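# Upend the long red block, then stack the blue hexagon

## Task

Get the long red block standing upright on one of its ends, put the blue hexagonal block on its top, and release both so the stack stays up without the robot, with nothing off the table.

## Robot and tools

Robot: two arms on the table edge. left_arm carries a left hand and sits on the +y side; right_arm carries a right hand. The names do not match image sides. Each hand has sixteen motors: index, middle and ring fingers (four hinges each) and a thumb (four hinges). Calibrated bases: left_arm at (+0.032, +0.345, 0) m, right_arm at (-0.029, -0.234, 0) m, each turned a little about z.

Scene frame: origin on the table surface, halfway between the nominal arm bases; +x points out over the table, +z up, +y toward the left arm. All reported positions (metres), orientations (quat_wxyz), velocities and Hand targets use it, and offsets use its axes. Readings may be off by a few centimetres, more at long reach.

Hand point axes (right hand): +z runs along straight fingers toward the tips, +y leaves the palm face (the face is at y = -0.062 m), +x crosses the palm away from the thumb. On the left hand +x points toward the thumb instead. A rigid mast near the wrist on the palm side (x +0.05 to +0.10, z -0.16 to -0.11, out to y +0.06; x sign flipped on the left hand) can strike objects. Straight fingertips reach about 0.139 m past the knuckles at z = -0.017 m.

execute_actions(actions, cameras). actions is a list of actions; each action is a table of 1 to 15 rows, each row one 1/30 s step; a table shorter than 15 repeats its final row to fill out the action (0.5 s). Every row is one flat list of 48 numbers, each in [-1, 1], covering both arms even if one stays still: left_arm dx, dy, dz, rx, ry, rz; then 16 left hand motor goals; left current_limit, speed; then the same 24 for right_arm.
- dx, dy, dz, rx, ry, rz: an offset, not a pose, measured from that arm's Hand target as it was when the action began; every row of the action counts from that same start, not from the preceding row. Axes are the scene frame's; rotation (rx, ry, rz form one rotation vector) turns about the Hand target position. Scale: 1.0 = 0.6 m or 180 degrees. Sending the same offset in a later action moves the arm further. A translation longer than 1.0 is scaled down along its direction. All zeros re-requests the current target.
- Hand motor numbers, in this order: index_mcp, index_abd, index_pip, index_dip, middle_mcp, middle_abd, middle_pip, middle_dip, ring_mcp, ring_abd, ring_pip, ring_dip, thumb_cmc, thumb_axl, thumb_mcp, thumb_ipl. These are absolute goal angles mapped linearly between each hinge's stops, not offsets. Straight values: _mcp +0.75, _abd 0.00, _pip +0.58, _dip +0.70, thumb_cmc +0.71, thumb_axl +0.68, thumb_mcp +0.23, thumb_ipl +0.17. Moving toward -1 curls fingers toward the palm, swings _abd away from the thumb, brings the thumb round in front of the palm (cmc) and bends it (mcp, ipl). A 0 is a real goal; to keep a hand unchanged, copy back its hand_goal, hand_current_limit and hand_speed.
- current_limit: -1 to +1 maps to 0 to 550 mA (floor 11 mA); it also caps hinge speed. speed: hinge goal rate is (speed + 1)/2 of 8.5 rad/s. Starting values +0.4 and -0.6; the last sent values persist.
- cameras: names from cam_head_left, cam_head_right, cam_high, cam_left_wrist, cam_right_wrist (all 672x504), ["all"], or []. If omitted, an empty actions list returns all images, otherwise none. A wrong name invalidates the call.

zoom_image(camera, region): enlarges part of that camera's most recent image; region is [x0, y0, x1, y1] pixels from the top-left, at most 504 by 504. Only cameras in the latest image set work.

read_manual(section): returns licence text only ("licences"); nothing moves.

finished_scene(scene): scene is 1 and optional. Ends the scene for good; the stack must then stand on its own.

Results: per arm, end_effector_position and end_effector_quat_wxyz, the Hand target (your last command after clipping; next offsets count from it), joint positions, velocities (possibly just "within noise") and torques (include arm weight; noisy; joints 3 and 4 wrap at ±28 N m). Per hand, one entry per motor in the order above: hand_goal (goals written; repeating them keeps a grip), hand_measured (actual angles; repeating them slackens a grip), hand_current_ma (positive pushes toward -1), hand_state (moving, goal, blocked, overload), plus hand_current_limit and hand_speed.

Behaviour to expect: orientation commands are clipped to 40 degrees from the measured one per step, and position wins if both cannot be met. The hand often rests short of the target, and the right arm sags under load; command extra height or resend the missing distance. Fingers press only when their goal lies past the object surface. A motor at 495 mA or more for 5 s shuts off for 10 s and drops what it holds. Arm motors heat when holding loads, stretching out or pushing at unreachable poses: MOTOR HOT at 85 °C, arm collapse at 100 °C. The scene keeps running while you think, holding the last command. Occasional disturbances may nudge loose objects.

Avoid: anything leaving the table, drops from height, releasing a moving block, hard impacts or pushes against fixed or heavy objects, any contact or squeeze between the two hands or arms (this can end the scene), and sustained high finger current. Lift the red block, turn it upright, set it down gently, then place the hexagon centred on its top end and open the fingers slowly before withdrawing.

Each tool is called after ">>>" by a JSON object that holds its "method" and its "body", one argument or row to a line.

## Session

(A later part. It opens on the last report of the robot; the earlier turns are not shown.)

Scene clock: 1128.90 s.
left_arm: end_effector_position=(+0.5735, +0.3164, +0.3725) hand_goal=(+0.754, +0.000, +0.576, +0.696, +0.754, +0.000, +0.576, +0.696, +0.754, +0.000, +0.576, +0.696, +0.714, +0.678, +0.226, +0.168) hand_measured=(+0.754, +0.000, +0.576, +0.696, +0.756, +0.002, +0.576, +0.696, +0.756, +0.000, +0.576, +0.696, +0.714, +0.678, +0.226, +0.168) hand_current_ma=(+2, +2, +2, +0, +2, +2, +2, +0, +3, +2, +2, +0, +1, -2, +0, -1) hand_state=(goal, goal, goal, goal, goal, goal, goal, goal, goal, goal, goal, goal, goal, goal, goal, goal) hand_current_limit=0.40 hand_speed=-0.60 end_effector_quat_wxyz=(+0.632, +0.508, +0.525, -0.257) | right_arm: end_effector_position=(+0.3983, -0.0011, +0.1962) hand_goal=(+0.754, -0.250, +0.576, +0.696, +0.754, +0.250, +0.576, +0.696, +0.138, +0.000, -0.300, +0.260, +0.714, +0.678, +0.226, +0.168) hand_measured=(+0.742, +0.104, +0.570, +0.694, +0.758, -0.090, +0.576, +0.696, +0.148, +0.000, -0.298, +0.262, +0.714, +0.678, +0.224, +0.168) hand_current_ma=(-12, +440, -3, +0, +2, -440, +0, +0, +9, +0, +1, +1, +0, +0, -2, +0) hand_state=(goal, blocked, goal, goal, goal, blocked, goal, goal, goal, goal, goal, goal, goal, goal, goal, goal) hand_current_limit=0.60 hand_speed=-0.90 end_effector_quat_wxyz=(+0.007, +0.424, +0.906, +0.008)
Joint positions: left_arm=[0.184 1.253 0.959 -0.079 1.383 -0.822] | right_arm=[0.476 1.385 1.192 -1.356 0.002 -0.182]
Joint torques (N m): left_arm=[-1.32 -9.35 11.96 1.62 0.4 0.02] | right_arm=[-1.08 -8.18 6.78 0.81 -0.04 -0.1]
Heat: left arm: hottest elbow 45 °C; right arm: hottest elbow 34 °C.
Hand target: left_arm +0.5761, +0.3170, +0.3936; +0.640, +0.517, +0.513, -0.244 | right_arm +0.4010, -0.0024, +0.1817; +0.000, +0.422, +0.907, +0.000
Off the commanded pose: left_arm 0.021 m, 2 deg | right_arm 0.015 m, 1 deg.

>>> {"method": "execute_actions", "body": {
  "actions": [
    [[0,0,0,0,0,0,0.754,0,0.576,0.696,0.754,0,0.576,0.696,0.754,0,0.576,0.696,0.714,0.678,0.226,0.168,0.4,-0.6,0,0,-0.004,0,0,0,0.754,-0.25,0.576,0.696,0.754,0.25,0.576,0.696,0.137,0,-0.3,0.26,0.714,0.678,0.226,0.168,0.6,-0.9]]
  ],
  "cameras": ["cam_high","cam_head_right","cam_right_wrist"]
}}

>>> {"method": "zoom_image", "body": {
  "camera": "cam_high",
  "region": [280, 205, 340, 259]
}}

>>> {"method": "zoom_image", "body": {
  "camera": "cam_head_right",
  "region": [340, 270, 400, 324]
}}

>>> {"method": "zoom_image", "body": {
  "camera": "cam_right_wrist",
  "region": [260, 60, 400, 180]
}}

Scene clock: 1144.33 s.
left_arm: end_effector_position=(+0.5735, +0.3164, +0.3725) hand_goal=(+0.754, +0.000, +0.576, +0.696, +0.754, +0.000, +0.576, +0.696, +0.754, +0.000, +0.576, +0.696, +0.714, +0.678, +0.226, +0.168) hand_measured=(+0.754, +0.000, +0.576, +0.696, +0.756, +0.002, +0.576, +0.696, +0.756, +0.000, +0.576, +0.696, +0.714, +0.678, +0.226, +0.168) hand_current_ma=(+2, +2, +2, +0, +2, +2, +2, +0, +3, +2, +2, +0, +1, -2, +0, -1) hand_state=(goal, goal, goal, goal, goal, goal, goal, goal, goal, goal, goal, goal, goal, goal, goal, goal) hand_current_limit=0.40 hand_speed=-0.60 end_effector_quat_wxyz=(+0.632, +0.508, +0.525, -0.257) | right_arm: end_effector_position=(+0.3993, -0.0006, +0.1962) hand_goal=(+0.754, -0.250, +0.576, +0.696, +0.754, +0.250, +0.576, +0.696, +0.138, +0.000, -0.300, +0.260, +0.714, +0.678, +0.226, +0.168) hand_measured=(+0.742, +0.104, +0.572, +0.694, +0.758, -0.090, +0.578, +0.696, +0.148, +0.000, -0.298, +0.262, +0.714, +0.678, +0.224, +0.168) hand_current_ma=(-12, +440, -3, +0, +2, -440, +0, +0, +9, +0, +1, +1, +0, +0, -2, +0) hand_state=(goal, blocked, goal, goal, goal, blocked, goal, goal, goal, goal, goal, goal, goal, goal, goal, goal) hand_current_limit=0.60 hand_speed=-0.90 end_effector_quat_wxyz=(+0.008, +0.424, +0.906, +0.010)
Joint positions: left_arm=[0.184 1.253 0.959 -0.079 1.383 -0.822] | right_arm=[0.476 1.385 1.191 -1.35 0.002 -0.182]
Joint torques (N m): left_arm=[-1.38 -9.35 11.97 1.62 0.39 0.02] | right_arm=[-1.26 -7.88 6.53 0.9 -0.04 -0.09]
Heat: left arm: hottest elbow 45 °C; right arm: hottest elbow 34 °C.
Hand target: left_arm +0.5761, +0.3170, +0.3936; +0.640, +0.517, +0.513, -0.244 | right_arm +0.4010, -0.0024, +0.1793; +0.000, +0.422, +0.907, +0.000
Off the commanded pose: left_arm 0.021 m, 2 deg | right_arm 0.017 m, 1 deg.
Images, in order (width x height): cam_head_right 672x504, cam_high 672x504, cam_right_wrist 672x504.

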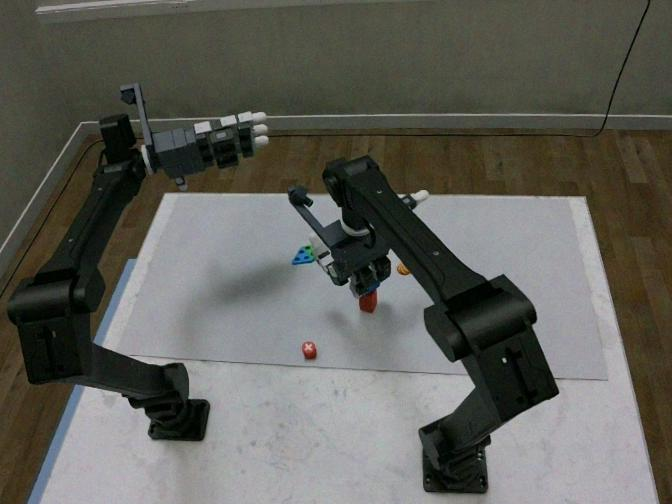

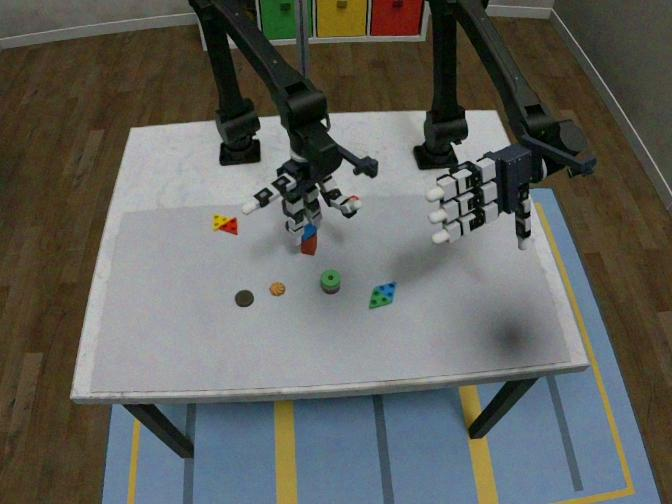

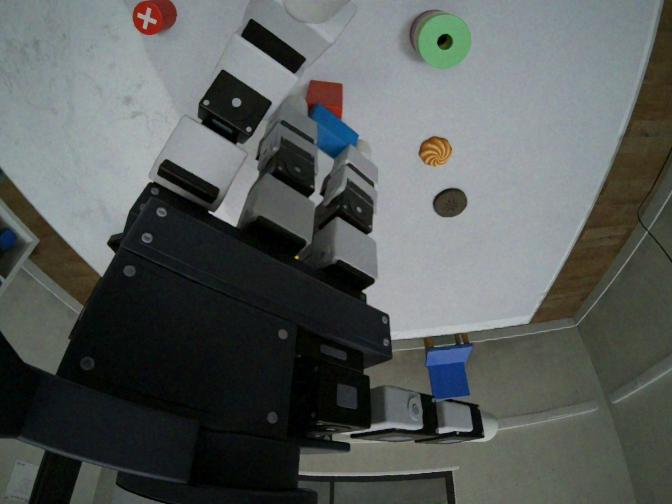

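Scaled by 8.400.

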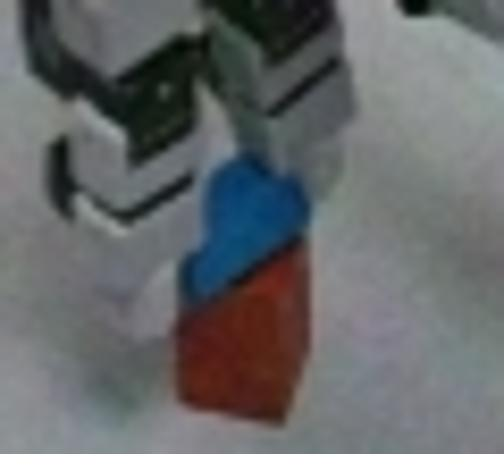

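Scaled by 8.400.

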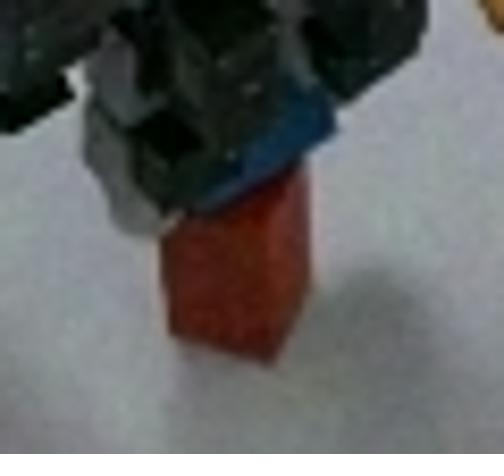

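Scaled by 3.600 from the camera's 672x504 image, which has a finer 960x720 frame.

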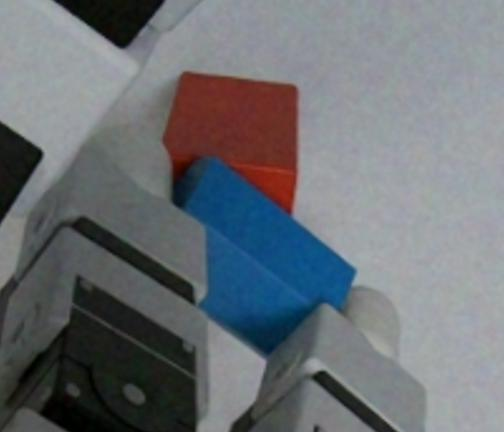

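>>> {"method": "execute_actions", "body": {
  "actions": [
    [[0,0,0,0,0,0,0.754,0,0.576,0.696,0.754,0,0.576,0.696,0.754,0,0.576,0.696,0.714,0.678,0.226,0.168,0.4,-0.6,0,0,0,0,0,0,0.754,0.22,0.576,0.696,0.754,-0.22,0.576,0.696,0.137,0,-0.3,0.26,0.714,0.678,0.226,0.168,0.4,-0.94]],
    [[0,0,0,0,0,0,0.754,0,0.576,0.696,0.754,0,0.576,0.696,0.754,0,0.576,0.696,0.714,0.678,0.226,0.168,0.4,-0.6,0,0,0,0,0,0,0.754,0.22,0.576,0.696,0.754,-0.22,0.576,0.696,0.137,0,-0.3,0.26,0.714,0.678,0.226,0.168,0.4,-0.94]]
  ],
  "cameras": ["cam_high","cam_head_right","cam_right_wrist"]
}}

>>> {"method": "zoom_image", "body": {
  "camera": "cam_high",
  "region": [280, 205, 340, 259]
}}

>>> {"method": "zoom_image", "body": {
  "camera": "cam_right_wrist",
  "region": [260, 60, 400, 180]
}}

Scene clock: 1187.73 s.
left_arm: end_effector_position=(+0.5735, +0.3164, +0.3725) hand_goal=(+0.754, +0.000, +0.576, +0.696, +0.754, +0.000, +0.576, +0.696, +0.754, +0.000, +0.576, +0.696, +0.714, +0.678, +0.226, +0.168) hand_measured=(+0.754, +0.000, +0.576, +0.696, +0.756, +0.002, +0.576, +0.696, +0.756, +0.000, +0.576, +0.696, +0.714, +0.678, +0.226, +0.168) hand_current_ma=(+2, +2, +2, +0, +2, +2, +2, +0, +3, +2, +2, +0, +1, -2, +0, -1) hand_state=(goal, goal, goal, goal, goal, goal, goal, goal, goal, goal, goal, goal, goal, goal, goal, goal) hand_current_limit=0.40 hand_speed=-0.60 end_effector_quat_wxyz=(+0.632, +0.508, +0.525, -0.257) | right_arm: end_effector_position=(+0.3995, -0.0005, +0.1963) hand_goal=(+0.754, +0.220, +0.576, +0.696, +0.754, -0.220, +0.576, +0.696, +0.138, +0.000, -0.300, +0.260, +0.714, +0.678, +0.226, +0.168) hand_measured=(+0.750, +0.214, +0.574, +0.694, +0.756, -0.214, +0.578, +0.696, +0.148, +0.000, -0.298, +0.262, +0.714, +0.678, +0.224, +0.168) hand_current_ma=(-2, -3, -1, +0, +1, +3, +0, +0, +9, +0, +1, +1, +0, +0, -2, +0) hand_state=(goal, goal, goal, goal, goal, goal, goal, goal, goal, goal, goal, goal, goal, goal, goal, goal) hand_current_limit=0.40 hand_speed=-0.94 end_effector_quat_wxyz=(+0.009, +0.424, +0.906, +0.011)
Joint positions: left_arm=[0.184 1.253 0.959 -0.079 1.383 -0.822] | right_arm=[0.476 1.385 1.191 -1.349 0.002 -0.182]
Joint torques (N m): left_arm=[-1.32 -9.35 11.95 1.62 0.4 0.02] | right_arm=[-1.32 -8.12 6.48 0.81 -0.04 -0.1]
Heat: left arm: hottest elbow 45 °C; right arm: hottest elbow 35 °C.
Hand target: left_arm +0.5761, +0.3170, +0.3936; +0.640, +0.517, +0.513, -0.244 | right_arm +0.4010, -0.0024, +0.1793; +0.000, +0.422, +0.907, +0.000
Off the commanded pose: left_arm 0.021 m, 2 deg | right_arm 0.017 m, 2 deg.
Images, in order (width x height): cam_head_right 672x504, cam_high 672x504, cam_right_wrist 672x504.

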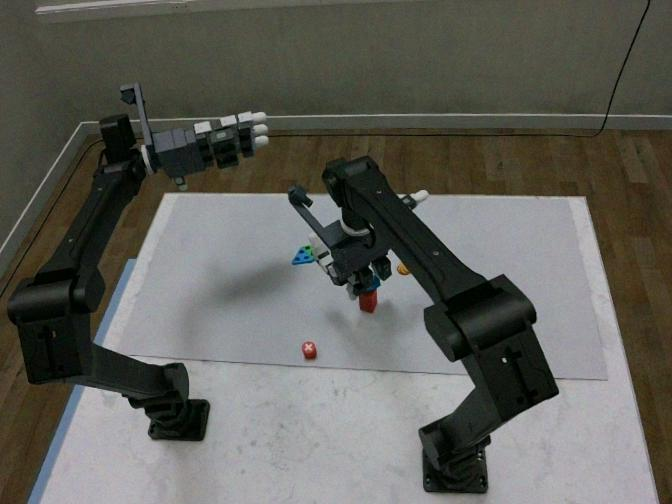

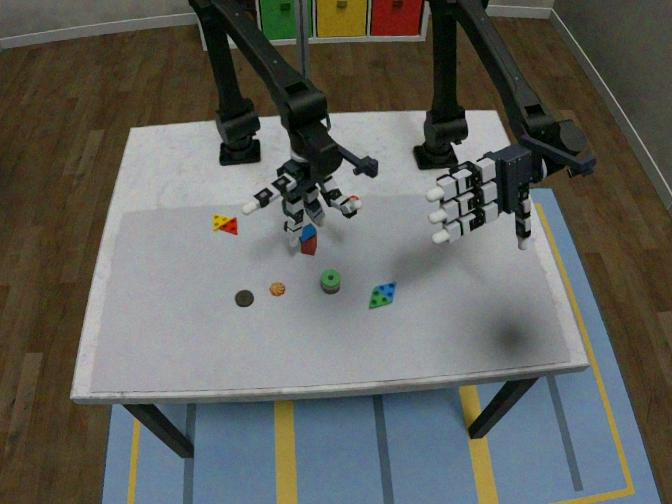

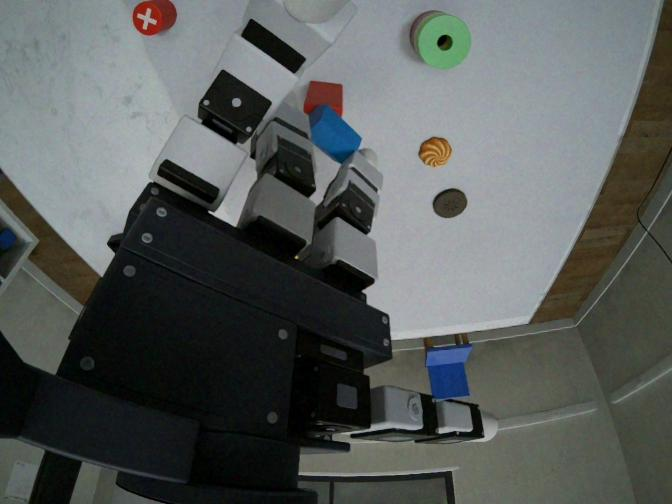

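Scaled by 8.400.

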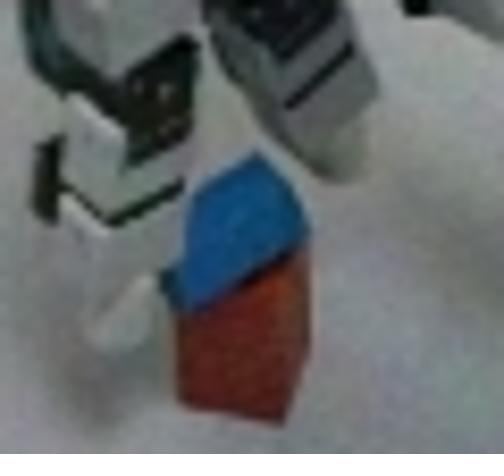

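Scaled by 3.600 from the camera's 672x504 image, which has a finer 960x720 frame.

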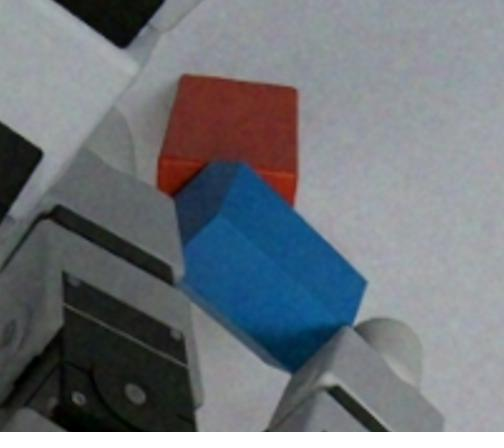

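>>> {"method": "execute_actions", "body": {
  "actions": [
    [[0,0,0,0,0,0,0.754,0,0.576,0.696,0.754,0,0.576,0.696,0.754,0,0.576,0.696,0.714,0.678,0.226,0.168,0.4,-0.6,0,0,0,0,0,0,0.754,0.4,0.576,0.696,0.754,-0.24,0.576,0.696,0.137,0,-0.3,0.26,0.714,0.678,0.226,0.168,0.4,-0.85]],
    [[0,0,0,0,0,0,0.754,0,0.576,0.696,0.754,0,0.576,0.696,0.754,0,0.576,0.696,0.714,0.678,0.226,0.168,0.4,-0.6,0.004,0.002,0.07,0,0,0,0.754,0.4,0.576,0.696,0.754,-0.24,0.576,0.696,0.137,0,-0.3,0.26,0.714,0.678,0.226,0.168,0.4,-0.85]]
  ],
  "cameras": ["cam_high","cam_head_right","cam_right_wrist"]
}}

>>> {"method": "zoom_image", "body": {
  "camera": "cam_high",
  "region": [280, 205, 340, 259]
}}

>>> {"method": "zoom_image", "body": {
  "camera": "cam_right_wrist",
  "region": [260, 60, 400, 180]
}}

Scene clock: 1204.20 s.
left_arm: end_effector_position=(+0.5735, +0.3164, +0.3725) hand_goal=(+0.754, +0.000, +0.576, +0.696, +0.754, +0.000, +0.576, +0.696, +0.754, +0.000, +0.576, +0.696, +0.714, +0.678, +0.226, +0.168) hand_measured=(+0.754, +0.000, +0.576, +0.696, +0.756, +0.002, +0.576, +0.696, +0.756, +0.000, +0.576, +0.696, +0.714, +0.678, +0.226, +0.168) hand_current_ma=(+2, +2, +2, +0, +2, +2, +2, +0, +3, +2, +2, +0, +1, -2, +0, -1) hand_state=(goal, goal, goal, goal, goal, goal, goal, goal, goal, goal, goal, goal, goal, goal, goal, goal) hand_current_limit=0.40 hand_speed=-0.60 end_effector_quat_wxyz=(+0.632, +0.508, +0.525, -0.257) | right_arm: end_effector_position=(+0.3907, -0.0055, +0.2056) hand_goal=(+0.754, +0.400, +0.576, +0.696, +0.754, -0.240, +0.576, +0.696, +0.138, +0.000, -0.300, +0.260, +0.714, +0.678, +0.226, +0.168) hand_measured=(+0.750, +0.392, +0.574, +0.694, +0.754, -0.234, +0.578, +0.696, +0.148, +0.000, -0.298, +0.262, +0.714, +0.678, +0.224, +0.168) hand_current_ma=(-2, -4, -1, +0, +0, +3, +0, +0, +9, +0, +1, +1, +0, +0, -2, +0) hand_state=(goal, goal, goal, goal, goal, goal, goal, goal, goal, goal, goal, goal, goal, goal, goal, goal) hand_current_limit=0.40 hand_speed=-0.85 end_effector_quat_wxyz=(-0.006, +0.424, +0.906, -0.010)
Joint positions: left_arm=[0.184 1.253 0.959 -0.079 1.383 -0.822] | right_arm=[0.476 1.386 1.228 -1.437 0.002 -0.182]
Joint torques (N m): left_arm=[-1.32 -9.35 11.95 1.62 0.39 0.02] | right_arm=[-1.08 -9.11 10.81 -0.06 -0.02 -0.1]
Heat: left arm: hottest elbow 45 °C; right arm: hottest elbow 35 °C.
Hand target: left_arm +0.5761, +0.3170, +0.3936; +0.640, +0.517, +0.513, -0.244 | right_arm +0.4034, -0.0012, +0.2215; +0.000, +0.422, +0.907, +0.000
Off the commanded pose: left_arm 0.021 m, 2 deg | right_arm 0.021 m, 1 deg.
Images, in order (width x height): cam_head_right 672x504, cam_high 672x504, cam_right_wrist 672x504.

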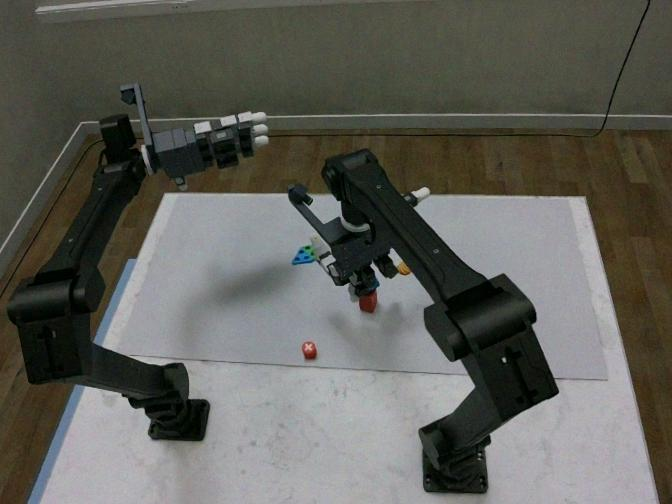

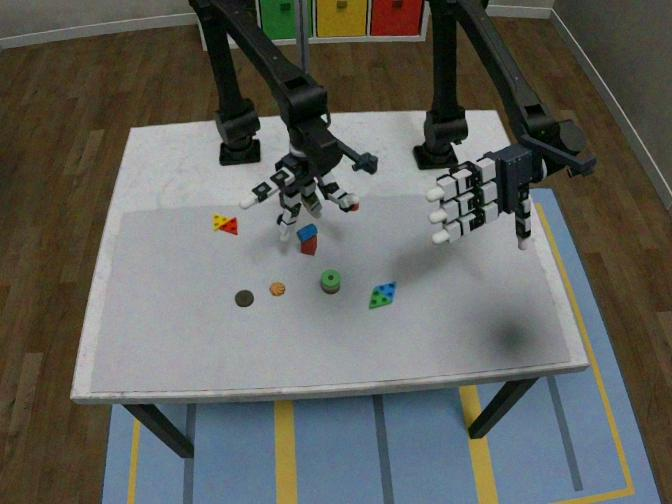

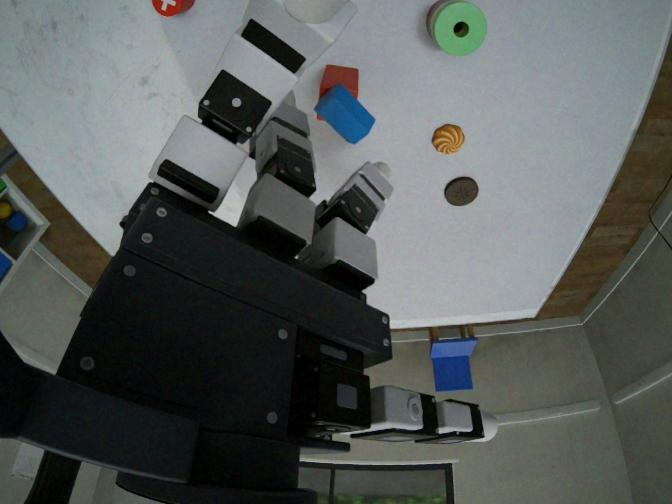

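Scaled by 8.400.

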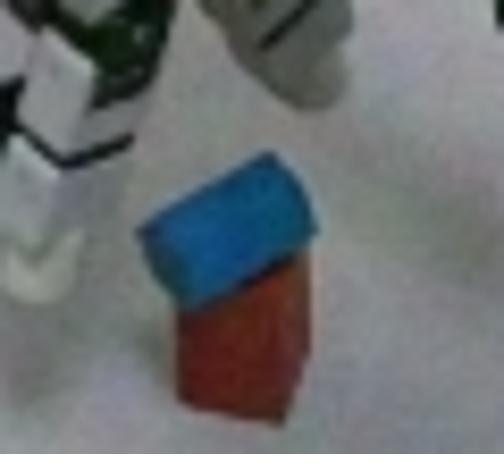

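Scaled by 3.600 from the camera's 672x504 image, which has a finer 960x720 frame.

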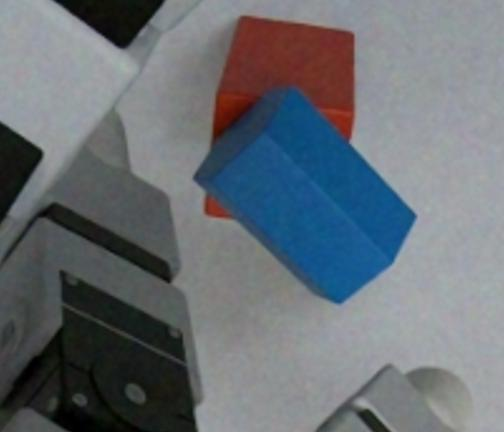

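>>> {"method": "execute_actions", "body": {
  "actions": [
    [[0,0,0,0,0,0,0.754,0,0.576,0.696,0.754,0,0.576,0.696,0.754,0,0.576,0.696,0.714,0.678,0.226,0.168,0.4,-0.6,0.003,0.002,0.08,0,0,0,0.754,0.4,0.576,0.696,0.754,-0.24,0.576,0.696,0.137,0,-0.3,0.26,0.714,0.678,0.226,0.168,0.4,-0.85]],
    [[0,0,0,0,0,0,0.754,0,0.576,0.696,0.754,0,0.576,0.696,0.754,0,0.576,0.696,0.714,0.678,0.226,0.168,0.4,-0.6,0,0,0.08,0,0,0,0.754,0.4,0.576,0.696,0.754,-0.24,0.576,0.696,0.137,0,-0.3,0.26,0.714,0.678,0.226,0.168,0.4,-0.85]]
  ],
  "cameras": ["cam_high","cam_head_right"]
}}

>>> {"method": "zoom_image", "body": {
  "camera": "cam_high",
  "region": [270, 185, 350, 257]
}}

Scene clock: 1216.27 s.
left_arm: end_effector_position=(+0.5735, +0.3164, +0.3725) hand_goal=(+0.754, +0.000, +0.576, +0.696, +0.754, +0.000, +0.576, +0.696, +0.754, +0.000, +0.576, +0.696, +0.714, +0.678, +0.226, +0.168) hand_measured=(+0.754, +0.000, +0.576, +0.696, +0.756, +0.002, +0.576, +0.696, +0.756, +0.000, +0.576, +0.696, +0.714, +0.678, +0.226, +0.168) hand_current_ma=(+2, +2, +2, +0, +2, +2, +2, +0, +3, +2, +2, +0, +1, -2, +0, -1) hand_state=(goal, goal, goal, goal, goal, goal, goal, goal, goal, goal, goal, goal, goal, goal, goal, goal) hand_current_limit=0.40 hand_speed=-0.60 end_effector_quat_wxyz=(+0.632, +0.508, +0.525, -0.257) | right_arm: end_effector_position=(+0.3948, -0.0031, +0.3043) hand_goal=(+0.754, +0.400, +0.576, +0.696, +0.754, -0.240, +0.576, +0.696, +0.138, +0.000, -0.300, +0.260, +0.714, +0.678, +0.226, +0.168) hand_measured=(+0.750, +0.394, +0.574, +0.694, +0.754, -0.234, +0.578, +0.696, +0.148, +0.000, -0.298, +0.262, +0.714, +0.678, +0.224, +0.168) hand_current_ma=(-2, -4, -1, +0, +0, +3, +0, +0, +9, +0, +1, +1, +0, +0, -2, +0) hand_state=(goal, goal, goal, goal, goal, goal, goal, goal, goal, goal, goal, goal, goal, goal, goal, goal) hand_current_limit=0.40 hand_speed=-0.85 end_effector_quat_wxyz=(-0.004, +0.424, +0.906, -0.008)
Joint positions: left_arm=[0.184 1.253 0.959 -0.079 1.383 -0.822] | right_arm=[0.476 1.386 1.486 -1.688 0.002 -0.182]
Joint torques (N m): left_arm=[-1.32 -9.41 11.96 1.62 0.39 0.02] | right_arm=[-1.26 -8.88 10.88 -0.09 -0.01 -0.09]
Heat: left arm: hottest elbow 45 °C; right arm: hottest elbow 36 °C.
Hand target: left_arm +0.5761, +0.3170, +0.3936; +0.640, +0.517, +0.513, -0.244 | right_arm +0.4052, +0.0000, +0.3175; +0.000, +0.422, +0.907, +0.000
Off the commanded pose: left_arm 0.021 m, 2 deg | right_arm 0.017 m, 1 deg.
Images, in order (width x height): cam_head_right 672x504, cam_high 672x504.

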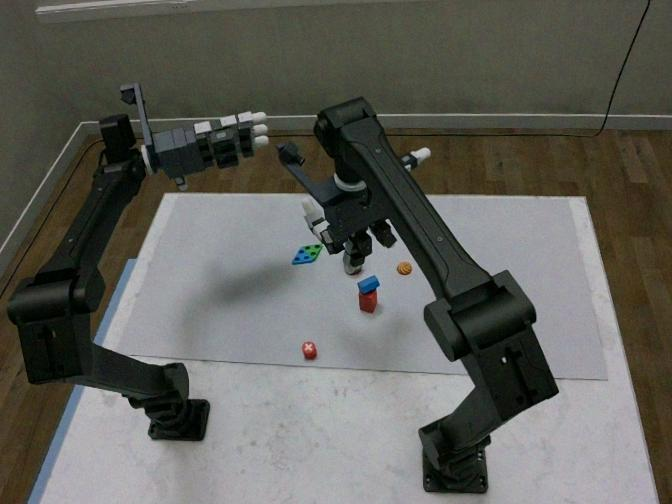

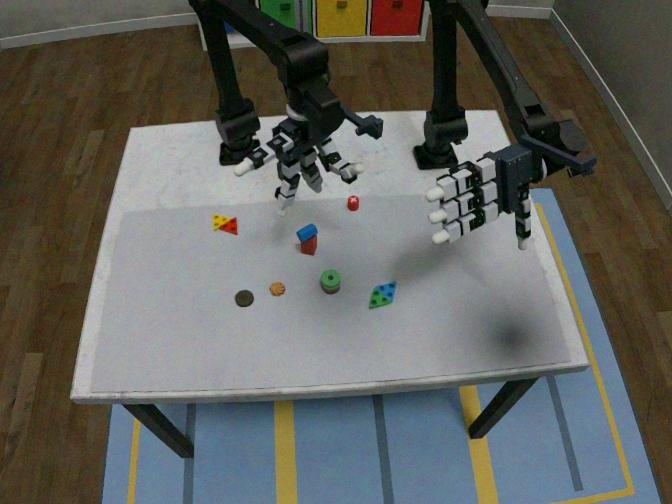

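Scaled by 6.300.

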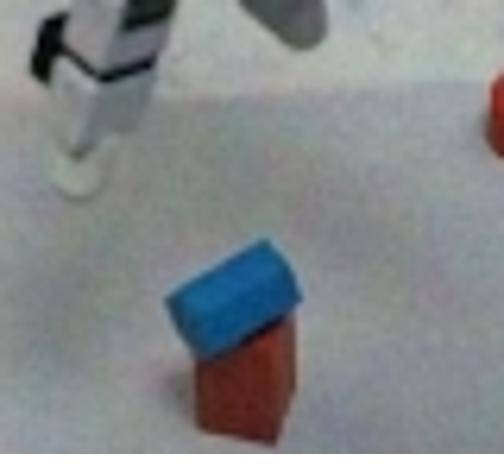

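The blue block is resting on the upright red block, and the hand is clear of both.

>>> {"method": "finished_scene", "body": {
  "scene": 1
}}

The scene is finished: the task was done.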